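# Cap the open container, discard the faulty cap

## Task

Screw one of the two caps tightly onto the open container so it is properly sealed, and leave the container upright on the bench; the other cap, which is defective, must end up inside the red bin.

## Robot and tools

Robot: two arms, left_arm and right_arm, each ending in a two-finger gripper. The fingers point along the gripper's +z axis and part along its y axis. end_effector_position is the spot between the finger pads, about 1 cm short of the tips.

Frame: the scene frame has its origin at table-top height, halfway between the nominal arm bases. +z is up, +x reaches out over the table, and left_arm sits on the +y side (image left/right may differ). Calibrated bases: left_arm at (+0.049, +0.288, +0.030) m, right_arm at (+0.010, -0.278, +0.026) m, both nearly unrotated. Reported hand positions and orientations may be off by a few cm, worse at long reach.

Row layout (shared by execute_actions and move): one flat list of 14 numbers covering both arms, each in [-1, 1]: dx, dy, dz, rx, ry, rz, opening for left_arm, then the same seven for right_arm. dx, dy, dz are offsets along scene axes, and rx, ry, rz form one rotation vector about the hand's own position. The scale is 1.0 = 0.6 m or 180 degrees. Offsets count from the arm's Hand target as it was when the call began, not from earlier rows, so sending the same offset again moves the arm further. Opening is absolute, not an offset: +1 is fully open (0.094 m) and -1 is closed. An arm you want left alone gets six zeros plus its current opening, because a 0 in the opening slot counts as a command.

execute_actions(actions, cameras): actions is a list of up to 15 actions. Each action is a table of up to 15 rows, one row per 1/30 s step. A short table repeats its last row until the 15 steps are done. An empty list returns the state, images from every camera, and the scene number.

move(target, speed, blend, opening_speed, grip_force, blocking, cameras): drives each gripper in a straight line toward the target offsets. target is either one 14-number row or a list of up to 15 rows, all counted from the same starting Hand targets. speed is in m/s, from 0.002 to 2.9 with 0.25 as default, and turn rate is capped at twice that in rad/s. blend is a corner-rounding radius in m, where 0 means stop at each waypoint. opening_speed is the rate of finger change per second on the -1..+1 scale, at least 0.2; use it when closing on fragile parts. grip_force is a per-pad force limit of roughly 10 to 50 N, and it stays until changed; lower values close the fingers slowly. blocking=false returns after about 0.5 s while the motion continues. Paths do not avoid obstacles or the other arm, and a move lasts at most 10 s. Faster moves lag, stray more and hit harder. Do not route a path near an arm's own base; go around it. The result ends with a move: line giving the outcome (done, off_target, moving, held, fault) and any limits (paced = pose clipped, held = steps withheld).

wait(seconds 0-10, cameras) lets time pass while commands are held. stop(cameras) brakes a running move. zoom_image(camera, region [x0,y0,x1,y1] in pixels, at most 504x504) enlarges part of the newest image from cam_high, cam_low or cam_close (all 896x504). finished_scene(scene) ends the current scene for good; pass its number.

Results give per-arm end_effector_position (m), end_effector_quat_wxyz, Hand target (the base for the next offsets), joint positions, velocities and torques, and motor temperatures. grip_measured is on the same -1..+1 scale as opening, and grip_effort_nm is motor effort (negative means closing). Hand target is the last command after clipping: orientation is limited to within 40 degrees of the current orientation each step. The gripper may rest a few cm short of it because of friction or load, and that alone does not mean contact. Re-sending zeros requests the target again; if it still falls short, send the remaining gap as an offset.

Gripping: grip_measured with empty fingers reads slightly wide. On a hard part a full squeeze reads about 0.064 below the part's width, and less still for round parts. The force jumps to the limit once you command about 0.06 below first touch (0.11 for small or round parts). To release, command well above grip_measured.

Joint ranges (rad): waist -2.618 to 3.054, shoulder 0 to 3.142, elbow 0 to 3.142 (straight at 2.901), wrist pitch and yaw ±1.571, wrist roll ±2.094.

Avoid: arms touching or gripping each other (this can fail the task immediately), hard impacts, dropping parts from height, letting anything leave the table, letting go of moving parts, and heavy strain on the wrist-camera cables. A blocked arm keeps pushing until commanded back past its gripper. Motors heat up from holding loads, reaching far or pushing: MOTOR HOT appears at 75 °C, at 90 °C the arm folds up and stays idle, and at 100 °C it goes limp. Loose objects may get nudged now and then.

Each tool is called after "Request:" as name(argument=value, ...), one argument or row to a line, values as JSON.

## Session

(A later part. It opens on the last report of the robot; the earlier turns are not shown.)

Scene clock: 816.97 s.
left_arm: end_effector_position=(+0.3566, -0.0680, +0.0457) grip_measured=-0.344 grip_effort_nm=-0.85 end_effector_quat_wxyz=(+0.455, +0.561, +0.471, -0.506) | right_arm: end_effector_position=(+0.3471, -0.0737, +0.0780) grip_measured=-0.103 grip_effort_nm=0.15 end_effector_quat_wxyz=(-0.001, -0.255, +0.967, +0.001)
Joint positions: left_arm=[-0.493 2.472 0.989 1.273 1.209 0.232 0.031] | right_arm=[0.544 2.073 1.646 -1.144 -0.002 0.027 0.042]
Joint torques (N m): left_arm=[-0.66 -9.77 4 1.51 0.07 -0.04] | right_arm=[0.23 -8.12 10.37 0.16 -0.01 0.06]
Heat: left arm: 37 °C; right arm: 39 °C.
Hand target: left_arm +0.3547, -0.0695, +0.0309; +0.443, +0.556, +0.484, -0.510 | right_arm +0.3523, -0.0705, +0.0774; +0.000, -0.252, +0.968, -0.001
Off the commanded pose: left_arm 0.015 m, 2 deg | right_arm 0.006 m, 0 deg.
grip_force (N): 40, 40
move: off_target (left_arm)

Request:
move(
  target=[
    [0,0,0,0,0,0,-0.45,-0.0085,-0.005,0,0,0,0,-0.45],
    [0,0,0,0,0,0,-0.45,-0.0085,-0.005,-0.005,0,0,0,-0.45],
    [0,0,0,0,0,0,-0.45,-0.0085,-0.005,-0.008,0,0,-0.3,-0.45],
  ],
  speed=[0.2,0.2,0.4],
  opening_speed=1.0,
  cameras=["cam_close"],
)

Request:
zoom_image(
  camera="cam_close",
  region=[310, 290, 370, 350],
)

Scene clock: 821.57 s.
left_arm: end_effector_position=(+0.3503, -0.0678, +0.0463) grip_measured=-0.344 grip_effort_nm=-0.84 end_effector_quat_wxyz=(+0.447, +0.567, +0.462, -0.515) | right_arm: end_effector_position=(+0.3479, -0.0773, +0.0780) grip_measured=-0.358 grip_effort_nm=-0.83 end_effector_quat_wxyz=(+0.004, +0.190, +0.982, -0.009)
Joint positions: left_arm=[-0.495 2.472 0.989 1.269 1.239 0.233 0.031] | right_arm=[0.545 2.073 1.646 -1.149 0.019 0.925 0.03]
Joint torques (N m): left_arm=[-0.35 -9.88 3.79 1.52 -0.22 -0.01] | right_arm=[0.12 -9.32 6.24 0.44 -0.21 0.58]
Heat: left arm: 37 °C; right arm: 39 °C.
Hand target: left_arm +0.3548, -0.0694, +0.0309; +0.443, +0.556, +0.484, -0.510 | right_arm +0.3473, -0.0735, +0.0726; +0.000, +0.215, +0.977, -0.001
Off the commanded pose: left_arm 0.016 m, 3 deg | right_arm 0.007 m, 3 deg.
grip_force (N): 40, 40
move: off_target (left_arm, right_arm)
Images, in order (width x height): cam_close 896x504.

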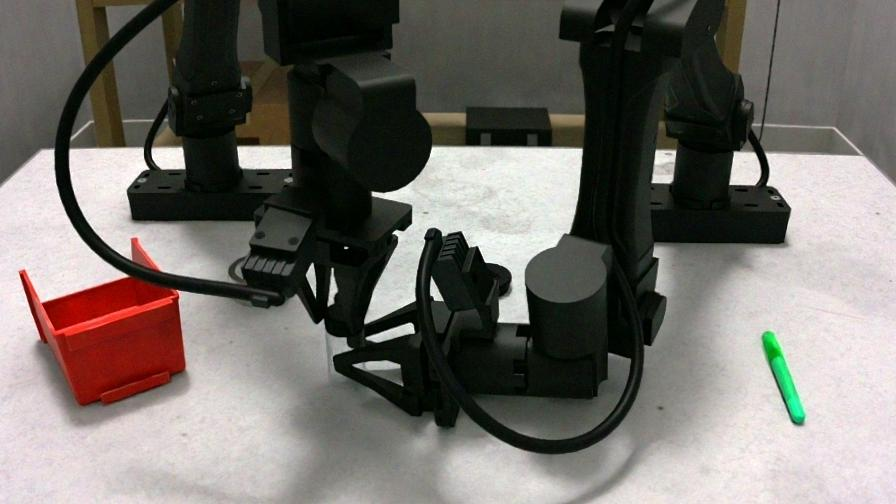

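Scaled by 8.400 from the camera's 896x504 image, which has a finer 1280x720 frame.

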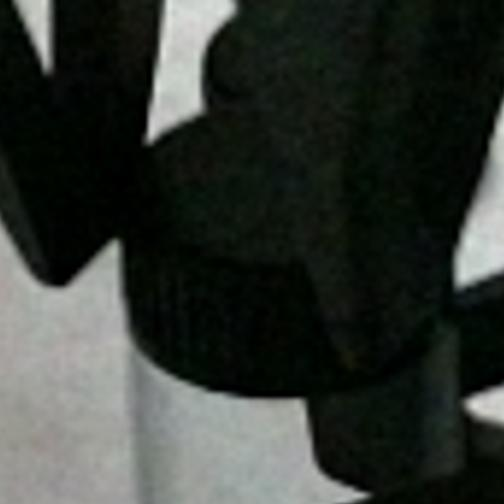

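Request:
move(
  target=[
    [0,0,0,0,0,0,-0.45,0,0,0.01,0,0,0,-0.1],
    [0,0,0,0,0,0,-0.45,0,0,0.045,0,0,0.3,-0.1],
  ],
  speed=[0.2,0.3],
  opening_speed=0.5,
  cameras=["cam_close","cam_low"],
)

Request:
zoom_image(
  camera="cam_close",
  region=[300, 290, 380, 370],
)

Request:
zoom_image(
  camera="cam_low",
  region=[410, 240, 460, 290],
)

Scene clock: 825.67 s.
left_arm: end_effector_position=(+0.3555, -0.0686, +0.0457) grip_measured=-0.344 grip_effort_nm=-0.85 end_effector_quat_wxyz=(+0.454, +0.562, +0.470, -0.507) | right_arm: end_effector_position=(+0.3401, -0.0781, +0.0860) grip_measured=-0.103 grip_effort_nm=0.15 end_effector_quat_wxyz=(-0.019, -0.246, +0.969, -0.006)
Joint positions: left_arm=[-0.495 2.472 0.989 1.272 1.21 0.232 0.031] | right_arm=[0.545 2.073 1.677 -1.214 0 0.046 0.042]
Joint torques (N m): left_arm=[-0.39 -9.92 3.96 1.51 0.07 -0.03] | right_arm=[0.16 -10.92 10.44 0.08 -0.03 -0.16]
Heat: left arm: 37 °C; right arm: 39 °C.
Hand target: left_arm +0.3548, -0.0695, +0.0309; +0.443, +0.556, +0.484, -0.510 | right_arm +0.3473, -0.0735, +0.0996; +0.000, -0.252, +0.968, -0.001
Off the commanded pose: left_arm 0.015 m, 2 deg | right_arm 0.016 m, 2 deg.
grip_force (N): 40, 40
move: off_target (left_arm, right_arm)
Images, in order (width x height): cam_low 896x504, cam_close 896x504.

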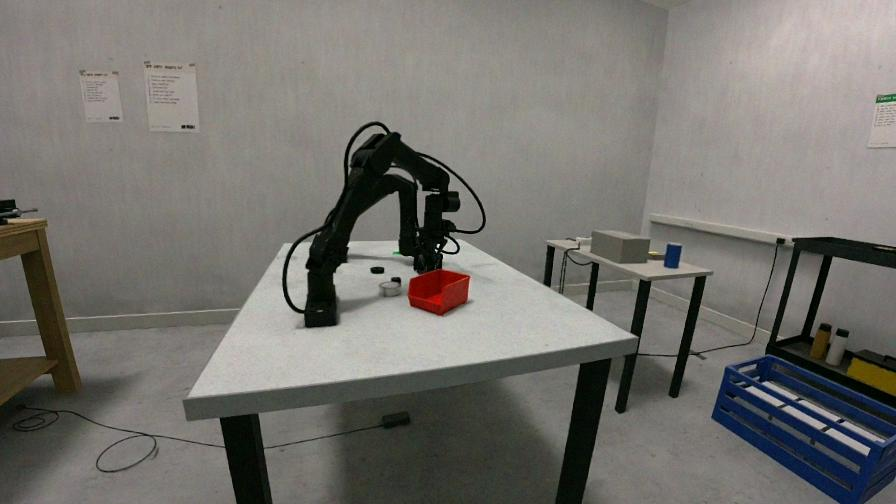

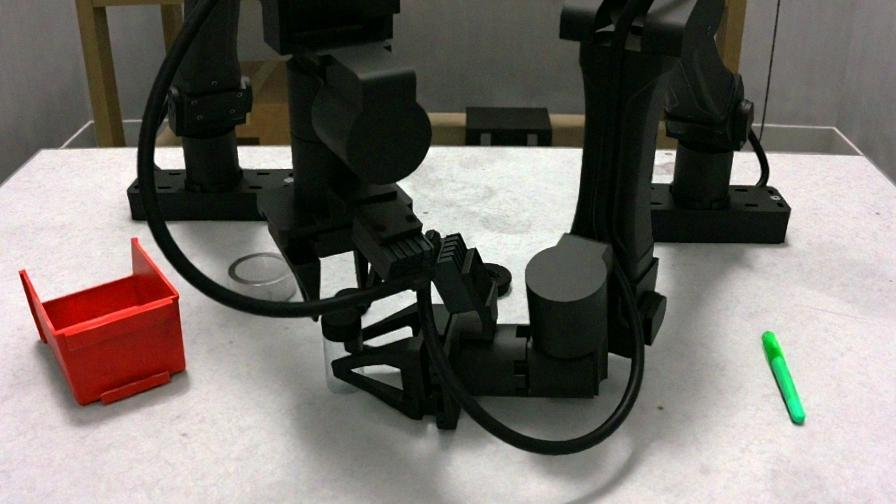

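Scaled by 6.300 from the camera's 896x504 image, which has a finer 1280x720 frame.

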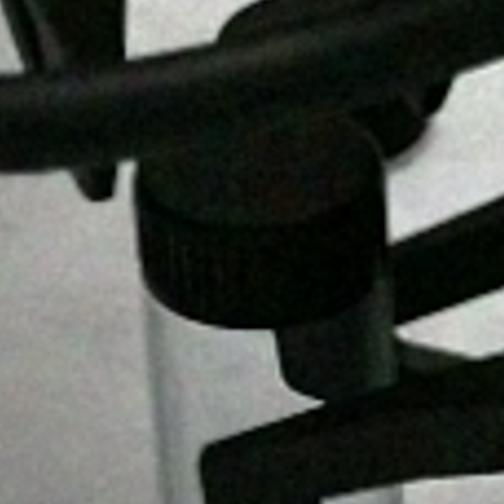

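Scaled by 10.080 from the camera's 896x504 image, which has a finer 1280x720 frame.

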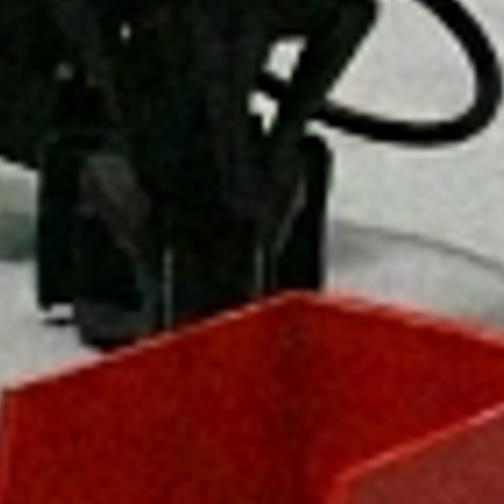

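Request:
move(
  target=[
    [0,0,0,0,0,0,-0.45,0.004,0.002,0.01,0,0,-0.48,0.0],
    [0,0,0,0,0,0,-0.45,0.0,0.0,-0.047,0,0,-0.48,0.0],
  ],
  speed=[0.5,0.12],
  grip_force=[45, 45],
)

Scene clock: 832.00 s.
left_arm: end_effector_position=(+0.3556, -0.0686, +0.0457) grip_measured=-0.347 grip_effort_nm=-0.94 end_effector_quat_wxyz=(+0.454, +0.562, +0.470, -0.506) | right_arm: end_effector_position=(+0.3493, -0.0704, +0.0773) grip_measured=-0.003 grip_effort_nm=0.15 end_effector_quat_wxyz=(-0.001, +0.474, +0.881, +0.008)
Joint positions: left_arm=[-0.495 2.472 0.989 1.272 1.209 0.232 0.031] | right_arm=[0.545 2.073 1.643 -1.127 -0.01 1.53 0.047]
Joint torques (N m): left_arm=[-0.42 -9.91 4.11 1.52 0.04 -0.01] | right_arm=[0.14 -9.24 6.09 0.31 0.06 0.11]
Heat: left arm: 37 °C; right arm: 39 °C.
Hand target: left_arm +0.3548, -0.0694, +0.0309; +0.443, +0.556, +0.484, -0.510 | right_arm +0.3473, -0.0734, +0.0715; +0.000, +0.479, +0.878, -0.001
Off the commanded pose: left_arm 0.015 m, 2 deg | right_arm 0.007 m, 1 deg.
grip_force (N): 45, 45
move: off_target (left_arm)

Request:
move(
  target=[0,0,0,0,0,0,-0.45,-0.0045,-0.002,-0.0015,0,0,0,0.0],
  speed=0.12,
  cameras=["cam_close"],
)

Request:
zoom_image(
  camera="cam_close",
  region=[300, 270, 400, 370],
)

Scene clock: 833.63 s.
left_arm: end_effector_position=(+0.3556, -0.0686, +0.0457) grip_measured=-0.347 grip_effort_nm=-0.94 end_effector_quat_wxyz=(+0.454, +0.562, +0.470, -0.506) | right_arm: end_effector_position=(+0.3468, -0.0719, +0.0731) grip_measured=-0.003 grip_effort_nm=0.15 end_effector_quat_wxyz=(-0.003, +0.474, +0.880, +0.005)
Joint positions: left_arm=[-0.495 2.472 0.989 1.272 1.209 0.232 0.031] | right_arm=[0.545 2.073 1.626 -1.118 -0.01 1.531 0.047]
Joint torques (N m): left_arm=[-0.35 -9.83 4 1.49 0.09 0] | right_arm=[0.2 -10.02 5.87 0.3 0.06 0.11]
Heat: left arm: 37 °C; right arm: 39 °C.
Hand target: left_arm +0.3548, -0.0694, +0.0309; +0.443, +0.556, +0.484, -0.510 | right_arm +0.3447, -0.0746, +0.0706; +0.000, +0.479, +0.878, -0.001
Off the commanded pose: left_arm 0.015 m, 2 deg | right_arm 0.004 m, 1 deg.
grip_force (N): 45, 45
move: off_target (left_arm)
Images, in order (width x height): cam_close 896x504.

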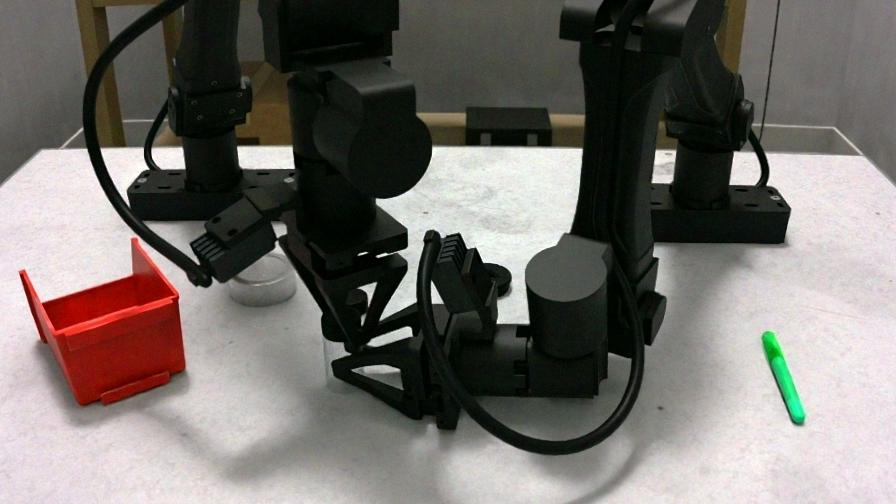

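Scaled by 5.040 from the camera's 896x504 image, which has a finer 1280x720 frame.

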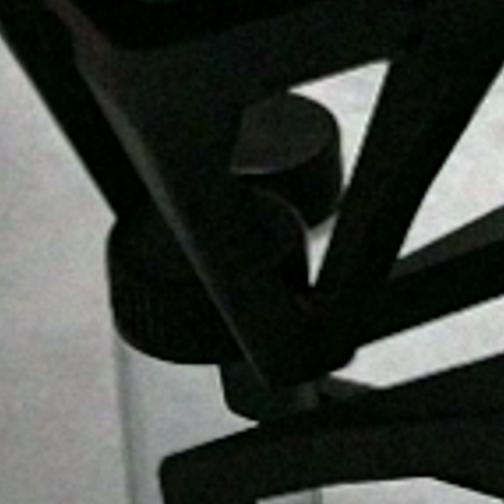

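Request:
move(
  target=[0,0,0,0,0,0,-0.45,0,-0.0085,0,0,0,0,0.0],
  speed=0.1,
)

Scene clock: 836.40 s.
left_arm: end_effector_position=(+0.3556, -0.0686, +0.0457) grip_measured=-0.347 grip_effort_nm=-0.94 end_effector_quat_wxyz=(+0.454, +0.562, +0.470, -0.506) | right_arm: end_effector_position=(+0.3439, -0.0737, +0.0693) grip_measured=-0.003 grip_effort_nm=0.15 end_effector_quat_wxyz=(-0.006, +0.474, +0.880, +0.000)
Joint positions: left_arm=[-0.495 2.472 0.989 1.272 1.209 0.232 0.031] | right_arm=[0.545 2.073 1.611 -1.113 -0.01 1.531 0.047]
Joint torques (N m): left_arm=[-0.27 -9.87 3.95 1.52 0.08 -0.02] | right_arm=[-0.66 -10.78 5.83 0.27 0.06 -0.03]
Heat: left arm: 37 °C; right arm: 39 °C.
Hand target: left_arm +0.3548, -0.0694, +0.0309; +0.443, +0.556, +0.484, -0.510 | right_arm +0.3446, -0.0797, +0.0706; +0.000, +0.479, +0.878, -0.001
Off the commanded pose: left_arm 0.015 m, 2 deg | right_arm 0.006 m, 1 deg.
grip_force (N): 45, 45
move: off_target (left_arm)

Request:
move(
  target=[0,0,0,0,0,0,-0.45,0.011,-0.006,0.0105,0,0,0,0.0],
  speed=0.1,
)

Scene clock: 837.83 s.
left_arm: end_effector_position=(+0.3556, -0.0686, +0.0457) grip_measured=-0.347 grip_effort_nm=-0.94 end_effector_quat_wxyz=(+0.454, +0.562, +0.470, -0.506) | right_arm: end_effector_position=(+0.3468, -0.0808, +0.0693) grip_measured=-0.003 grip_effort_nm=0.14 end_effector_quat_wxyz=(-0.007, +0.480, +0.877, -0.002)
Joint positions: left_arm=[-0.495 2.472 0.989 1.272 1.209 0.232 0.031] | right_arm=[0.525 2.073 1.611 -1.118 -0.01 1.524 0.047]
Joint torques (N m): left_arm=[-0.36 -9.91 3.97 1.51 0.1 -0.02] | right_arm=[-0.38 -10.07 9.52 0.04 0.06 -0.14]
Heat: left arm: 37 °C; right arm: 39 °C.
Hand target: left_arm +0.3548, -0.0694, +0.0309; +0.443, +0.556, +0.484, -0.510 | right_arm +0.3512, -0.0833, +0.0769; +0.000, +0.479, +0.878, -0.001
Off the commanded pose: left_arm 0.015 m, 2 deg | right_arm 0.009 m, 1 deg.
grip_force (N): 45, 45
move: off_target (left_arm)

Request:
move(
  target=[0,0,0,0,0,0,-0.45,-0.002,0.0205,0.003,0,0,0,0.0],
  speed=0.1,
  cameras=["cam_close"],
)

Request:
zoom_image(
  camera="cam_close",
  region=[300, 270, 400, 370],
)

Scene clock: 839.13 s.
left_arm: end_effector_position=(+0.3556, -0.0686, +0.0457) grip_measured=-0.347 grip_effort_nm=-0.94 end_effector_quat_wxyz=(+0.454, +0.562, +0.470, -0.506) | right_arm: end_effector_position=(+0.3476, -0.0727, +0.0765) grip_measured=-0.003 grip_effort_nm=0.15 end_effector_quat_wxyz=(-0.003, +0.476, +0.880, +0.004)
Joint positions: left_arm=[-0.495 2.472 0.989 1.272 1.209 0.232 0.031] | right_arm=[0.542 2.073 1.64 -1.134 -0.01 1.532 0.047]
Joint torques (N m): left_arm=[-0.28 -9.83 3.99 1.51 0.07 -0.03] | right_arm=[0.47 -8.76 10.24 0.03 0.08 0.1]
Heat: left arm: 37 °C; right arm: 39 °C.
Hand target: left_arm +0.3548, -0.0694, +0.0309; +0.443, +0.556, +0.484, -0.510 | right_arm +0.3500, -0.0710, +0.0787; +0.000, +0.479, +0.878, -0.001
Off the commanded pose: left_arm 0.015 m, 2 deg | right_arm 0.004 m, 1 deg.
grip_force (N): 45, 45
move: off_target (left_arm)
Images, in order (width x height): cam_close 896x504.

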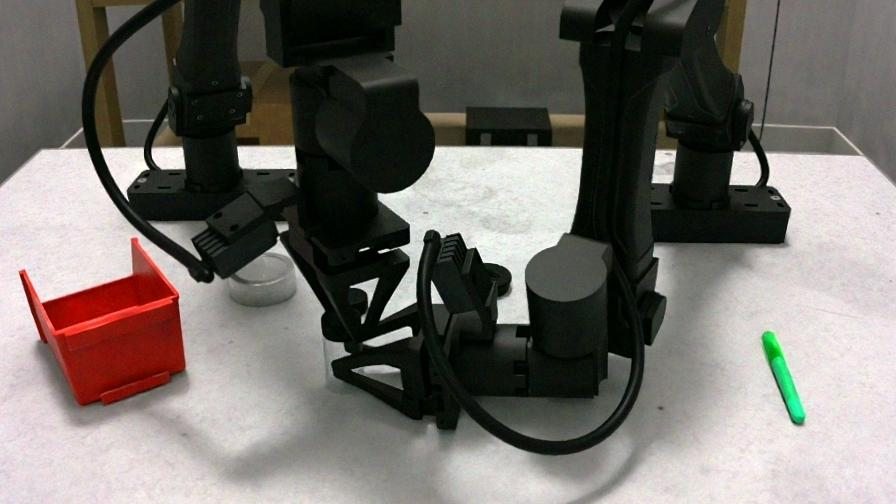

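Scaled by 5.040 from the camera's 896x504 image, which has a finer 1280x720 frame.

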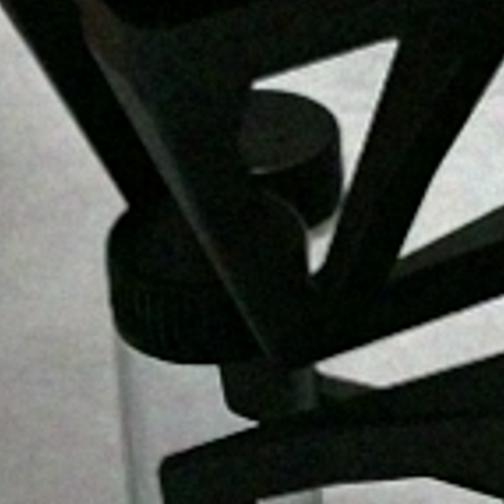

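Request:
move(
  target=[0,0,0,0,0,0,-0.45,-0.003,-0.003,-0.003,0,0,0,-0.45],
  speed=0.1,
  opening_speed=0.6,
)

Scene clock: 840.53 s.
left_arm: end_effector_position=(+0.3563, -0.0687, +0.0457) grip_measured=-0.347 grip_effort_nm=-0.94 end_effector_quat_wxyz=(+0.455, +0.561, +0.472, -0.506) | right_arm: end_effector_position=(+0.3463, -0.0734, +0.0765) grip_measured=-0.338 grip_effort_nm=-0.92 end_effector_quat_wxyz=(-0.005, +0.476, +0.880, +0.002)
Joint positions: left_arm=[-0.495 2.472 0.989 1.274 1.206 0.23 0.031] | right_arm=[0.542 2.073 1.64 -1.14 -0.01 1.532 0.031]
Joint torques (N m): left_arm=[-0.36 -9.98 3.95 1.49 0.12 0.02] | right_arm=[0.35 -9.26 8.35 0.18 0.07 0.09]
Heat: left arm: 37 °C; right arm: 38 °C.
Hand target: left_arm +0.3548, -0.0694, +0.0309; +0.443, +0.556, +0.484, -0.510 | right_arm +0.3481, -0.0728, +0.0769; +0.000, +0.479, +0.878, -0.001
Off the commanded pose: left_arm 0.015 m, 2 deg | right_arm 0.002 m, 1 deg.
grip_force (N): 45, 45
move: off_target (left_arm)

Request:
move(
  target=[0,0,0,0,0,0,-0.45,-0.003,-0.001,-0.001,0,0,-0.11,-0.45],
  speed=0.2,
)

Scene clock: 842.40 s.
left_arm: end_effector_position=(+0.3515, -0.0680, +0.0463) grip_measured=-0.347 grip_effort_nm=-0.94 end_effector_quat_wxyz=(+0.448, +0.565, +0.465, -0.514) | right_arm: end_effector_position=(+0.3435, -0.0740, +0.0766) grip_measured=-0.339 grip_effort_nm=-0.93 end_effector_quat_wxyz=(-0.007, +0.587, +0.810, -0.004)
Joint positions: left_arm=[-0.495 2.472 0.989 1.27 1.232 0.23 0.031] | right_arm=[0.545 2.073 1.64 -1.151 -0.01 1.797 0.031]
Joint torques (N m): left_arm=[-0.38 -9.83 3.85 1.5 -0.17 0.01] | right_arm=[0.14 -9.66 7.17 0.34 0.06 1.04]
Heat: left arm: 37 °C; right arm: 38 °C.
Hand target: left_arm +0.3548, -0.0694, +0.0309; +0.443, +0.556, +0.484, -0.510 | right_arm +0.3465, -0.0735, +0.0763; +0.000, +0.623, +0.782, -0.001
Off the commanded pose: left_arm 0.016 m, 3 deg | right_arm 0.003 m, 5 deg.
grip_force (N): 45, 45
move: off_target (left_arm, right_arm)

Request:
move(
  target=[
    [0,0,0,0,0,0,-0.45,-0.005,-0.001,0.001,0,0,-0.02,-0.45],
    [0,0,0,0,0,0,-0.45,-0.003,-0.001,0.001,0,0,0,-0.05],
    [0,0,0,0,0,0,-0.45,0,0,0.1,0,0,0.5,-0.05],
  ],
  speed=[0.1,0.1,0.2],
  opening_speed=0.5,
  cameras=["cam_close"],
)

Request:
zoom_image(
  camera="cam_close",
  region=[300, 270, 400, 420],
)

Scene clock: 850.23 s.
left_arm: end_effector_position=(+0.3556, -0.0686, +0.0457) grip_measured=-0.347 grip_effort_nm=-0.94 end_effector_quat_wxyz=(+0.454, +0.561, +0.471, -0.507) | right_arm: end_effector_position=(+0.3399, -0.0762, +0.1192) grip_measured=-0.053 grip_effort_nm=0.15 end_effector_quat_wxyz=(-0.024, -0.107, +0.994, -0.006)
Joint positions: left_arm=[-0.495 2.472 0.989 1.272 1.209 0.23 0.031] | right_arm=[0.545 2.073 1.809 -1.355 -0.01 0.329 0.045]
Joint torques (N m): left_arm=[-0.35 -9.84 3.99 1.5 0.08 0] | right_arm=[0.29 -11.66 10.52 0.07 0.08 -0.16]
Heat: left arm: 37 °C; right arm: 39 °C.
Hand target: left_arm +0.3548, -0.0694, +0.0309; +0.443, +0.556, +0.484, -0.510 | right_arm +0.3464, -0.0735, +0.1363; +0.000, -0.113, +0.994, -0.001
Off the commanded pose: left_arm 0.015 m, 2 deg | right_arm 0.019 m, 3 deg.
grip_force (N): 45, 45
move: off_target (left_arm, right_arm)
Images, in order (width x height): cam_close 896x504.

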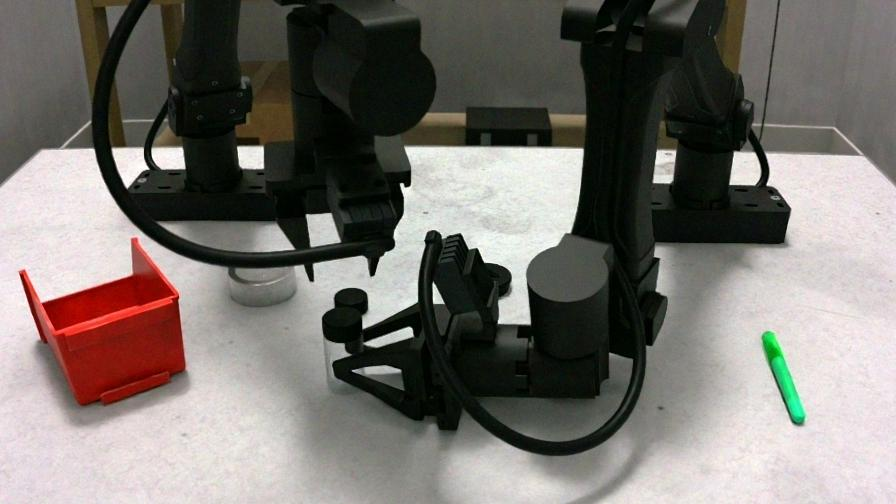

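Scaled by 3.360 from the camera's 896x504 image, which has a finer 1280x720 frame.

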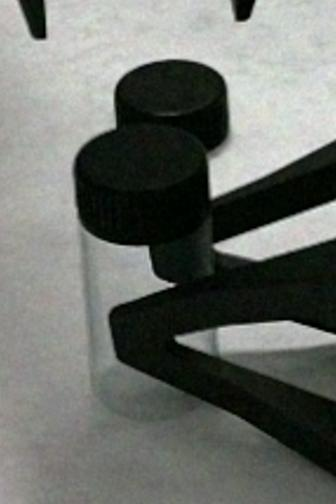

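Request:
move(
  target=[
    [0.002,0,0.022,0,0,0,-0.45,0,0,0.02,0,0,-0.35,-0.05],
    [0.002,0,0.022,0,0,0,0.1,0,0,0.02,0,0,-0.35,-0.05],
  ],
  speed=[0.1,0.1],
  opening_speed=0.4,
  cameras=["cam_close"],
)

Request:
zoom_image(
  camera="cam_close",
  region=[300, 270, 400, 420],
)

Scene clock: 859.23 s.
left_arm: end_effector_position=(+0.3556, -0.0686, +0.0457) grip_measured=+0.099 grip_effort_nm=0.08 end_effector_quat_wxyz=(+0.454, +0.561, +0.471, -0.507) | right_arm: end_effector_position=(+0.3429, -0.0744, +0.1331) grip_measured=-0.053 grip_effort_nm=0.15 end_effector_quat_wxyz=(-0.013, +0.418, +0.908, -0.011)
Joint positions: left_arm=[-0.495 2.472 0.989 1.272 1.209 0.229 0.052] | right_arm=[0.545 2.073 1.865 -1.396 -0.01 1.405 0.045]
Joint torques (N m): left_arm=[-0.24 -14.05 3.38 1.24 0.07 -0.03] | right_arm=[0.21 -11.26 10.43 0 0.06 0.12]
Heat: left arm: 37 °C; right arm: 39 °C.
Hand target: left_arm +0.3560, -0.0694, +0.0441; +0.443, +0.556, +0.484, -0.510 | right_arm +0.3464, -0.0735, +0.1483; +0.000, +0.423, +0.906, -0.001
Off the commanded pose: left_arm 0.002 m, 2 deg | right_arm 0.016 m, 2 deg.
grip_force (N): 45, 45
move: off_target (right_arm)
Images, in order (width x height): cam_close 896x504.

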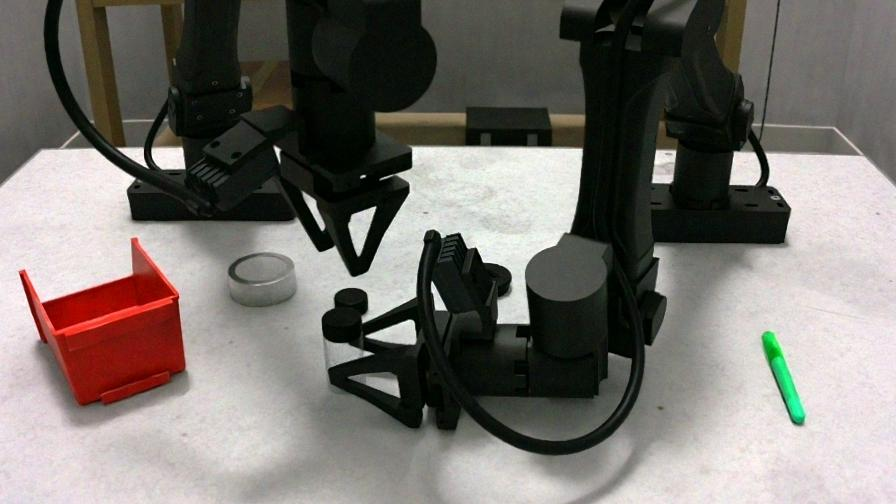

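Scaled by 3.360 from the camera's 896x504 image, which has a finer 1280x720 frame.

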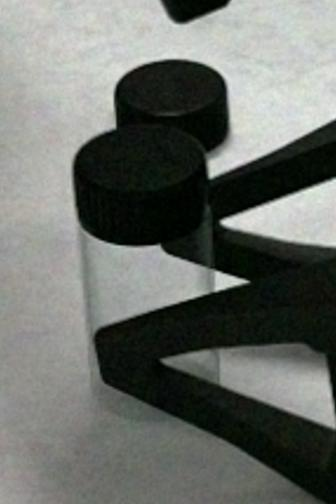

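Request:
move(
  target=[
    [0,0,0,0,0,0,0.9,-0.002,0,-0.02,0,0,0,-0.05],
    [0.0255,0.1815,0.005,0,0,0,0.9,-0.1932,-0.0188,-0.06,0,0,0,0.2],
  ],
  speed=[0.1,0.12],
  opening_speed=1.0,
  cameras=["cam_close","cam_high"],
)

Request:
zoom_image(
  camera="cam_close",
  region=[260, 240, 440, 420],
)

Scene clock: 864.80 s.
left_arm: end_effector_position=(+0.3708, +0.0400, +0.0425) grip_measured=+0.899 grip_effort_nm=0.08 end_effector_quat_wxyz=(+0.465, +0.555, +0.473, -0.501) | right_arm: end_effector_position=(+0.2325, -0.0824, +0.1090) grip_measured=+0.197 grip_effort_nm=0.15 end_effector_quat_wxyz=(-0.008, +0.419, +0.908, -0.005)
Joint positions: left_arm=[-0.201 2.364 0.899 0.819 1.463 0.686 0.089] | right_arm=[0.714 1.695 1.269 -1.16 -0.01 1.578 0.056]
Joint torques (N m): left_arm=[-0.14 -14.6 3.74 0.7 0.38 -0.08] | right_arm=[0.42 -8.87 5.76 0.25 0.05 0.11]
Heat: left arm: 37 °C; right arm: 39 °C.
Hand target: left_arm +0.3711, +0.0394, +0.0470; +0.443, +0.556, +0.484, -0.510 | right_arm +0.2305, -0.0847, +0.1124; +0.000, +0.423, +0.906, +0.000
Off the commanded pose: left_arm 0.005 m, 3 deg | right_arm 0.005 m, 1 deg.
grip_force (N): 45, 45
move: off_target (left_arm)
Images, in order (width x height): cam_high 896x504, cam_close 896x504.

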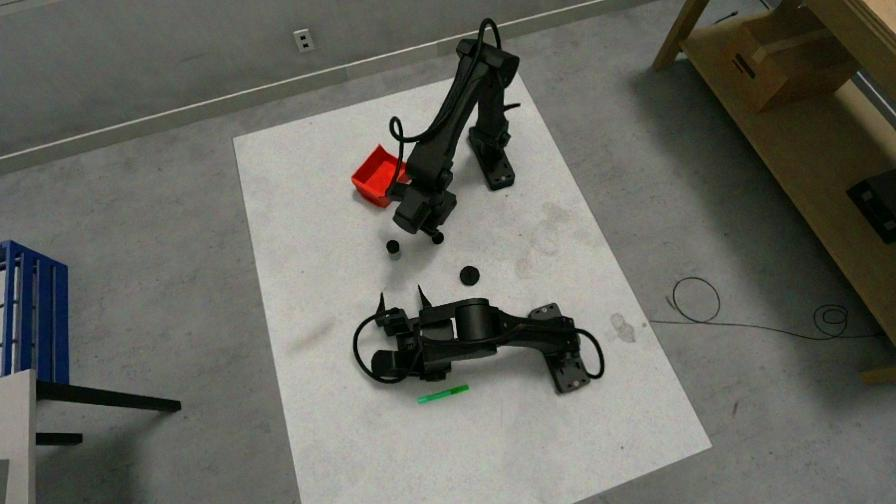

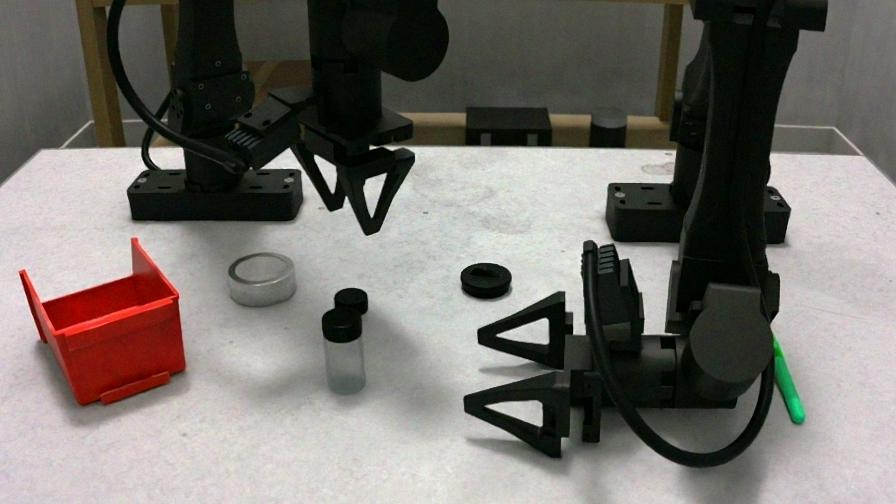

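Scaled by 2.800 from the camera's 896x504 image, which has a finer 1280x720 frame.

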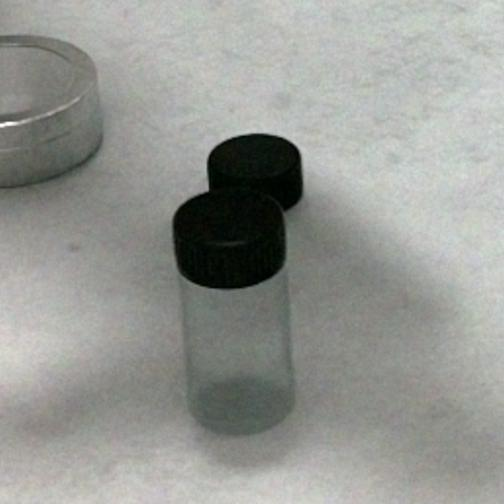

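Request:
move(
  target=[0,0,0,0,0,0,0.5,0,-0.002,-0.152,0,0,0,0.2],
  speed=0.2,
  cameras=["cam_close"],
)

Request:
zoom_image(
  camera="cam_close",
  region=[280, 230, 420, 370],
)

Scene clock: 866.97 s.
left_arm: end_effector_position=(+0.3709, +0.0399, +0.0426) grip_measured=+0.501 grip_effort_nm=-0.07 end_effector_quat_wxyz=(+0.461, +0.557, +0.474, -0.503) | right_arm: end_effector_position=(+0.2322, -0.0827, +0.0259) grip_measured=+0.197 grip_effort_nm=0.15 end_effector_quat_wxyz=(-0.002, +0.419, +0.908, +0.008)
Joint positions: left_arm=[-0.201 2.352 0.915 0.721 1.465 0.751 0.071] | right_arm=[0.714 1.778 1.015 -0.794 -0.01 1.578 0.056]
Joint torques (N m): left_arm=[-0.24 -14.38 3.64 0.76 0.39 -0.04] | right_arm=[0.28 -6.11 5.75 0.31 0.07 0.09]
Heat: left arm: 37 °C; right arm: 39 °C.
Hand target: left_arm +0.3712, +0.0394, +0.0471; +0.443, +0.556, +0.484, -0.510 | right_arm +0.2304, -0.0859, +0.0211; +0.000, +0.423, +0.906, -0.001
Off the commanded pose: left_arm 0.004 m, 2 deg | right_arm 0.006 m, 1 deg.
grip_force (N): 45, 45
move: done
Images, in order (width x height): cam_close 896x504.

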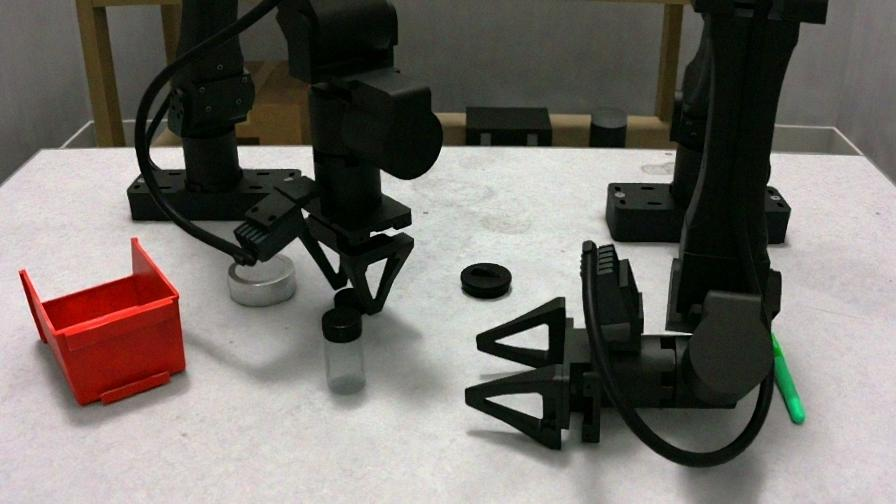

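Scaled by 3.600 from the camera's 896x504 image, which has a finer 1280x720 frame.

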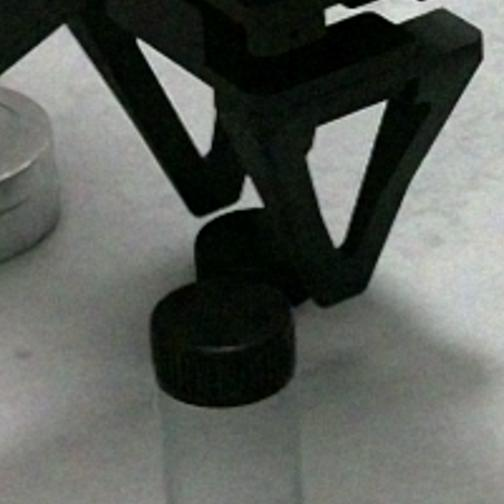

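Request:
move(
  target=[0,0,0,0,0,0,0.5,-0.001,-0.0105,-0.009,0,0,0,0.2],
  speed=0.1,
  cameras=["cam_close"],
)

Request:
zoom_image(
  camera="cam_close",
  region=[280, 230, 420, 370],
)

Scene clock: 868.63 s.
left_arm: end_effector_position=(+0.3706, +0.0399, +0.0425) grip_measured=+0.501 grip_effort_nm=-0.08 end_effector_quat_wxyz=(+0.461, +0.558, +0.472, -0.503) | right_arm: end_effector_position=(+0.2310, -0.0858, +0.0206) grip_measured=+0.197 grip_effort_nm=0.15 end_effector_quat_wxyz=(-0.001, +0.422, +0.907, +0.009)
Joint positions: left_arm=[-0.201 2.352 0.918 0.705 1.468 0.766 0.071] | right_arm=[0.709 1.778 0.99 -0.768 -0.01 1.578 0.056]
Joint torques (N m): left_arm=[-0.17 -14.75 3.69 0.69 0.36 -0.06] | right_arm=[-0.58 -6.34 5.15 0.3 0.06 -0.12]
Heat: left arm: 37 °C; right arm: 39 °C.
Hand target: left_arm +0.3712, +0.0394, +0.0471; +0.443, +0.556, +0.484, -0.510 | right_arm +0.2299, -0.0923, +0.0157; +0.000, +0.423, +0.906, -0.001
Off the commanded pose: left_arm 0.005 m, 3 deg | right_arm 0.008 m, 1 deg.
grip_force (N): 45, 45
move: off_target (left_arm)
Images, in order (width x height): cam_close 896x504.

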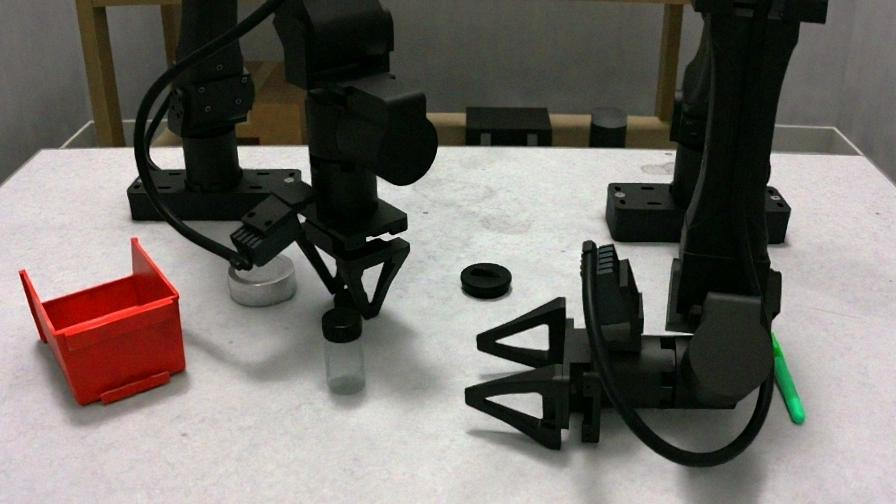

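Scaled by 3.600 from the camera's 896x504 image, which has a finer 1280x720 frame.

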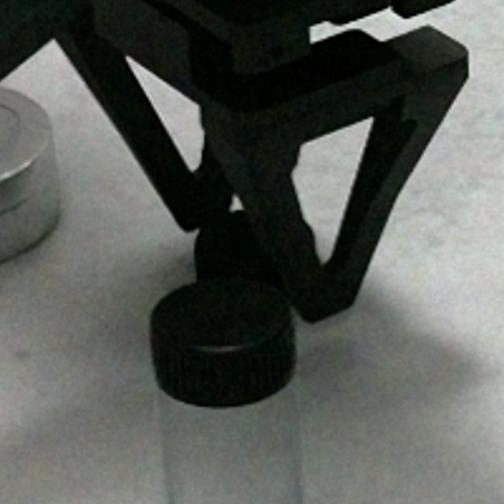

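Request:
move(
  target=[
    [0,0,0,0,0,0,0.5,0.001,0.007,0.006,0,0,0,-0.45],
    [0,0,0,0,0,0,0.5,0.001,0.007,0.2,0,0,0,-0.45],
  ],
  speed=0.25,
  opening_speed=0.8,
  cameras=["cam_close"],
)

Request:
zoom_image(
  camera="cam_close",
  region=[260, 150, 460, 350],
)

Scene clock: 871.83 s.
left_arm: end_effector_position=(+0.3706, +0.0399, +0.0424) grip_measured=+0.501 grip_effort_nm=-0.08 end_effector_quat_wxyz=(+0.462, +0.558, +0.472, -0.503) | right_arm: end_effector_position=(+0.2293, -0.0873, +0.1286) grip_measured=-0.338 grip_effort_nm=-0.93 end_effector_quat_wxyz=(-0.006, +0.422, +0.907, -0.002)
Joint positions: left_arm=[-0.201 2.352 0.918 0.703 1.468 0.769 0.071] | right_arm=[0.709 1.656 1.305 -1.227 -0.01 1.578 0.031]
Joint torques (N m): left_arm=[-0.14 -14.71 3.66 0.62 0.35 -0.07] | right_arm=[0.16 -7.09 9.21 0.03 0.04 0.01]
Heat: left arm: 37 °C; right arm: 39 °C.
Hand target: left_arm +0.3713, +0.0394, +0.0471; +0.443, +0.556, +0.484, -0.510 | right_arm +0.2305, -0.0881, +0.1357; +0.000, +0.423, +0.906, -0.001
Off the commanded pose: left_arm 0.005 m, 3 deg | right_arm 0.007 m, 1 deg.
grip_force (N): 45, 45
move: off_target (left_arm)
Images, in order (width x height): cam_close 896x504.

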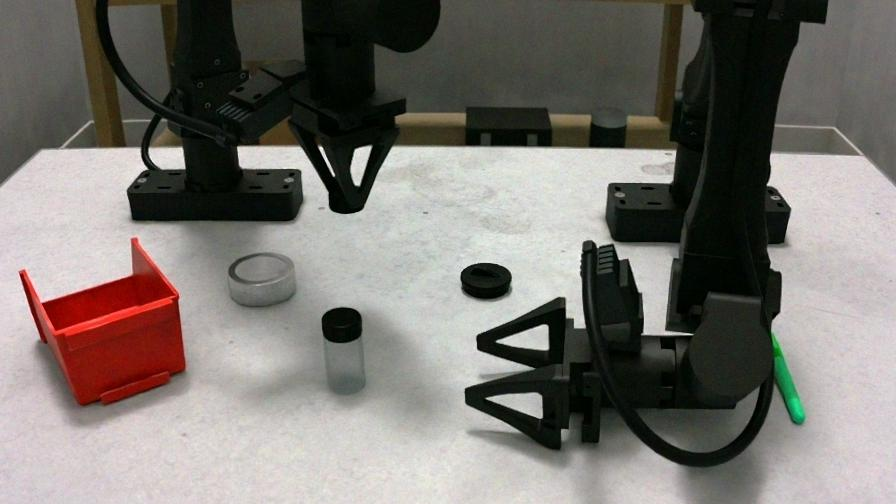

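Scaled by 2.520 from the camera's 896x504 image, which has a finer 1280x720 frame.

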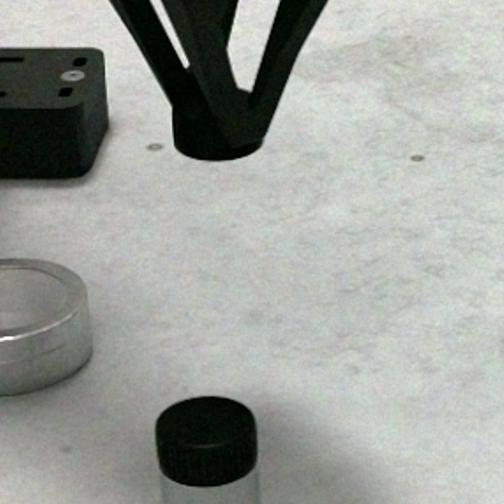

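Request:
move(
  target=[0,0,0,0,0,0,0.5,0.1108,-0.3423,0.01,0,0,-0.025,-0.45],
  speed=0.25,
  cameras=["cam_close","cam_high"],
)

Request:
zoom_image(
  camera="cam_close",
  region=[0, 180, 200, 420],
)

Scene clock: 874.20 s.
left_arm: end_effector_position=(+0.3706, +0.0399, +0.0424) grip_measured=+0.501 grip_effort_nm=-0.08 end_effector_quat_wxyz=(+0.462, +0.558, +0.472, -0.503) | right_arm: end_effector_position=(+0.2912, -0.2921, +0.1368) grip_measured=-0.338 grip_effort_nm=-0.93 end_effector_quat_wxyz=(-0.005, +0.462, +0.887, +0.001)
Joint positions: left_arm=[-0.201 2.352 0.918 0.703 1.468 0.769 0.071] | right_arm=[-0.054 1.617 1.296 -1.257 -0.006 0.906 0.031]
Joint torques (N m): left_arm=[-0.18 -14.72 3.66 0.67 0.36 -0.07] | right_arm=[0.08 -5.19 10.63 0.11 0.04 -0.14]
Heat: left arm: 37 °C; right arm: 39 °C.
Hand target: left_arm +0.3713, +0.0394, +0.0471; +0.443, +0.556, +0.484, -0.510 | right_arm +0.2969, -0.2935, +0.1416; +0.000, +0.458, +0.889, -0.001
Off the commanded pose: left_arm 0.005 m, 3 deg | right_arm 0.008 m, 1 deg.
grip_force (N): 45, 45
move: off_target (left_arm)
Images, in order (width x height): cam_high 896x504, cam_close 896x504.

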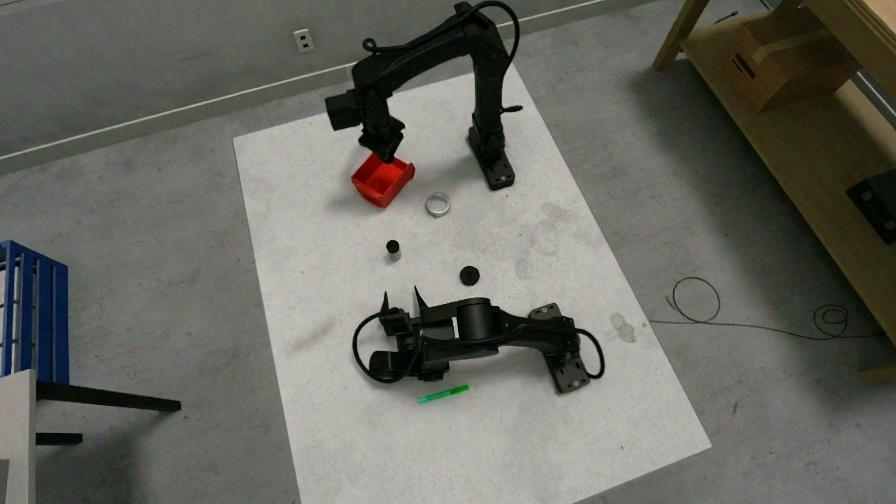

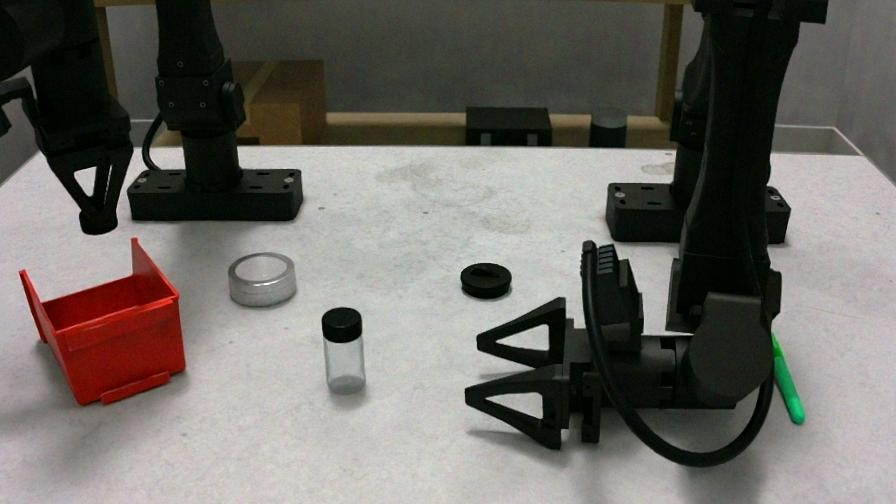

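Scaled by 2.100 from the camera's 896x504 image, which has a finer 1280x720 frame.

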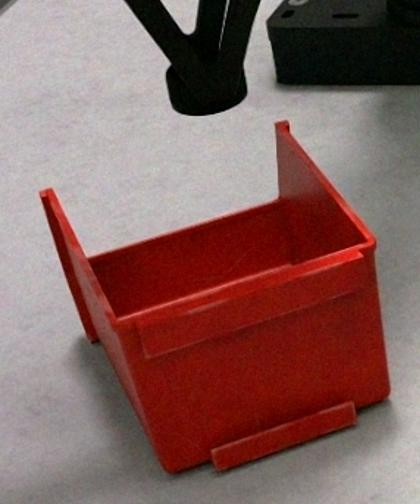

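Request:
move(
  target=[0,0,0,0,0,0,0.5, 0.0,0,-0.18,0,0,0,-0.45],
  speed=0.15,
  cameras=["all"],
)

Scene clock: 877.73 s.
left_arm: end_effector_position=(+0.3706, +0.0399, +0.0424) grip_measured=+0.501 grip_effort_nm=-0.07 end_effector_quat_wxyz=(+0.462, +0.558, +0.472, -0.503) | right_arm: end_effector_position=(+0.2986, -0.2925, +0.0387) grip_measured=-0.338 grip_effort_nm=-0.93 end_effector_quat_wxyz=(+0.002, +0.462, +0.887, +0.004)
Joint positions: left_arm=[-0.201 2.352 0.918 0.703 1.468 0.769 0.071] | right_arm=[-0.054 1.735 1.02 -0.849 -0.006 0.905 0.031]
Joint torques (N m): left_arm=[-0.08 -14.76 3.56 0.69 0.38 -0.09] | right_arm=[0.08 -5.86 5.78 0.33 0.03 -0.14]
Heat: left arm: 37 °C; right arm: 39 °C.
Hand target: left_arm +0.3713, +0.0394, +0.0471; +0.443, +0.556, +0.484, -0.510 | right_arm +0.2969, -0.2935, +0.0336; +0.000, +0.458, +0.889, -0.001
Off the commanded pose: left_arm 0.005 m, 3 deg | right_arm 0.005 m, 1 deg.
grip_force (N): 45, 45
move: off_target (left_arm)

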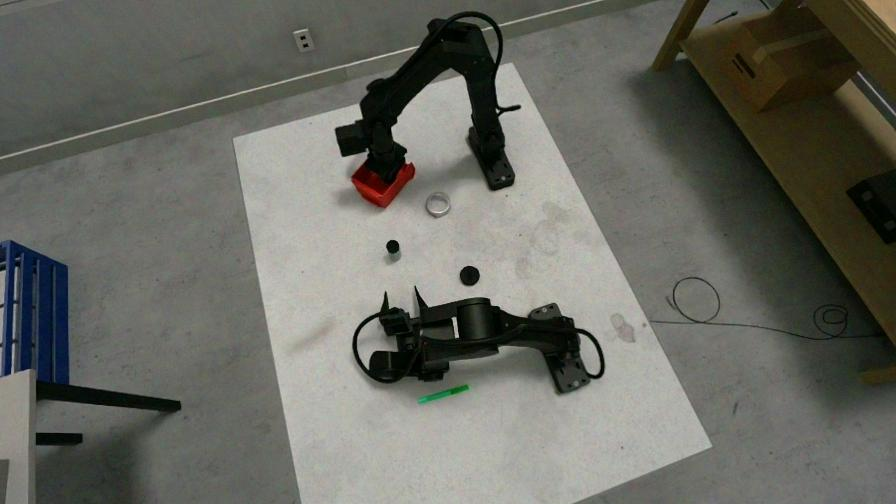

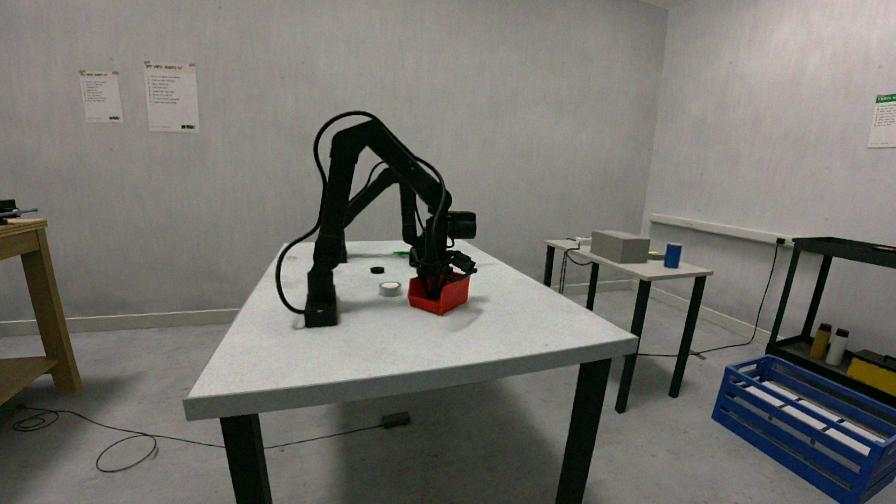

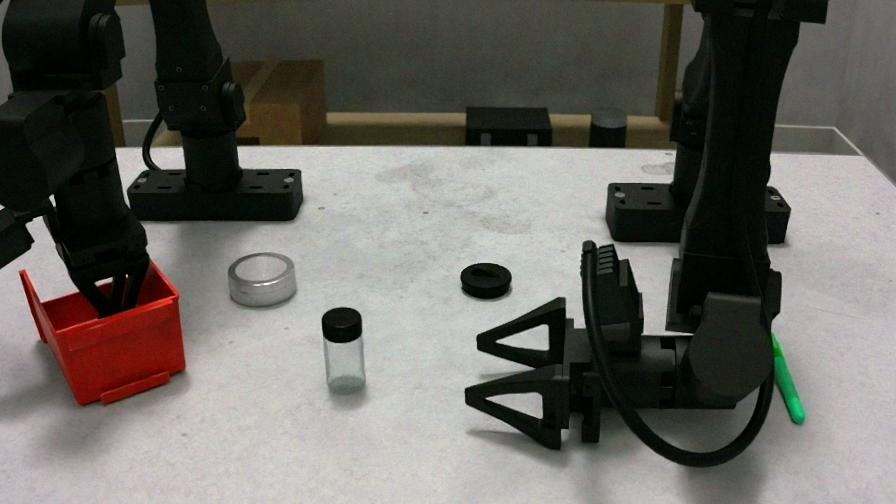

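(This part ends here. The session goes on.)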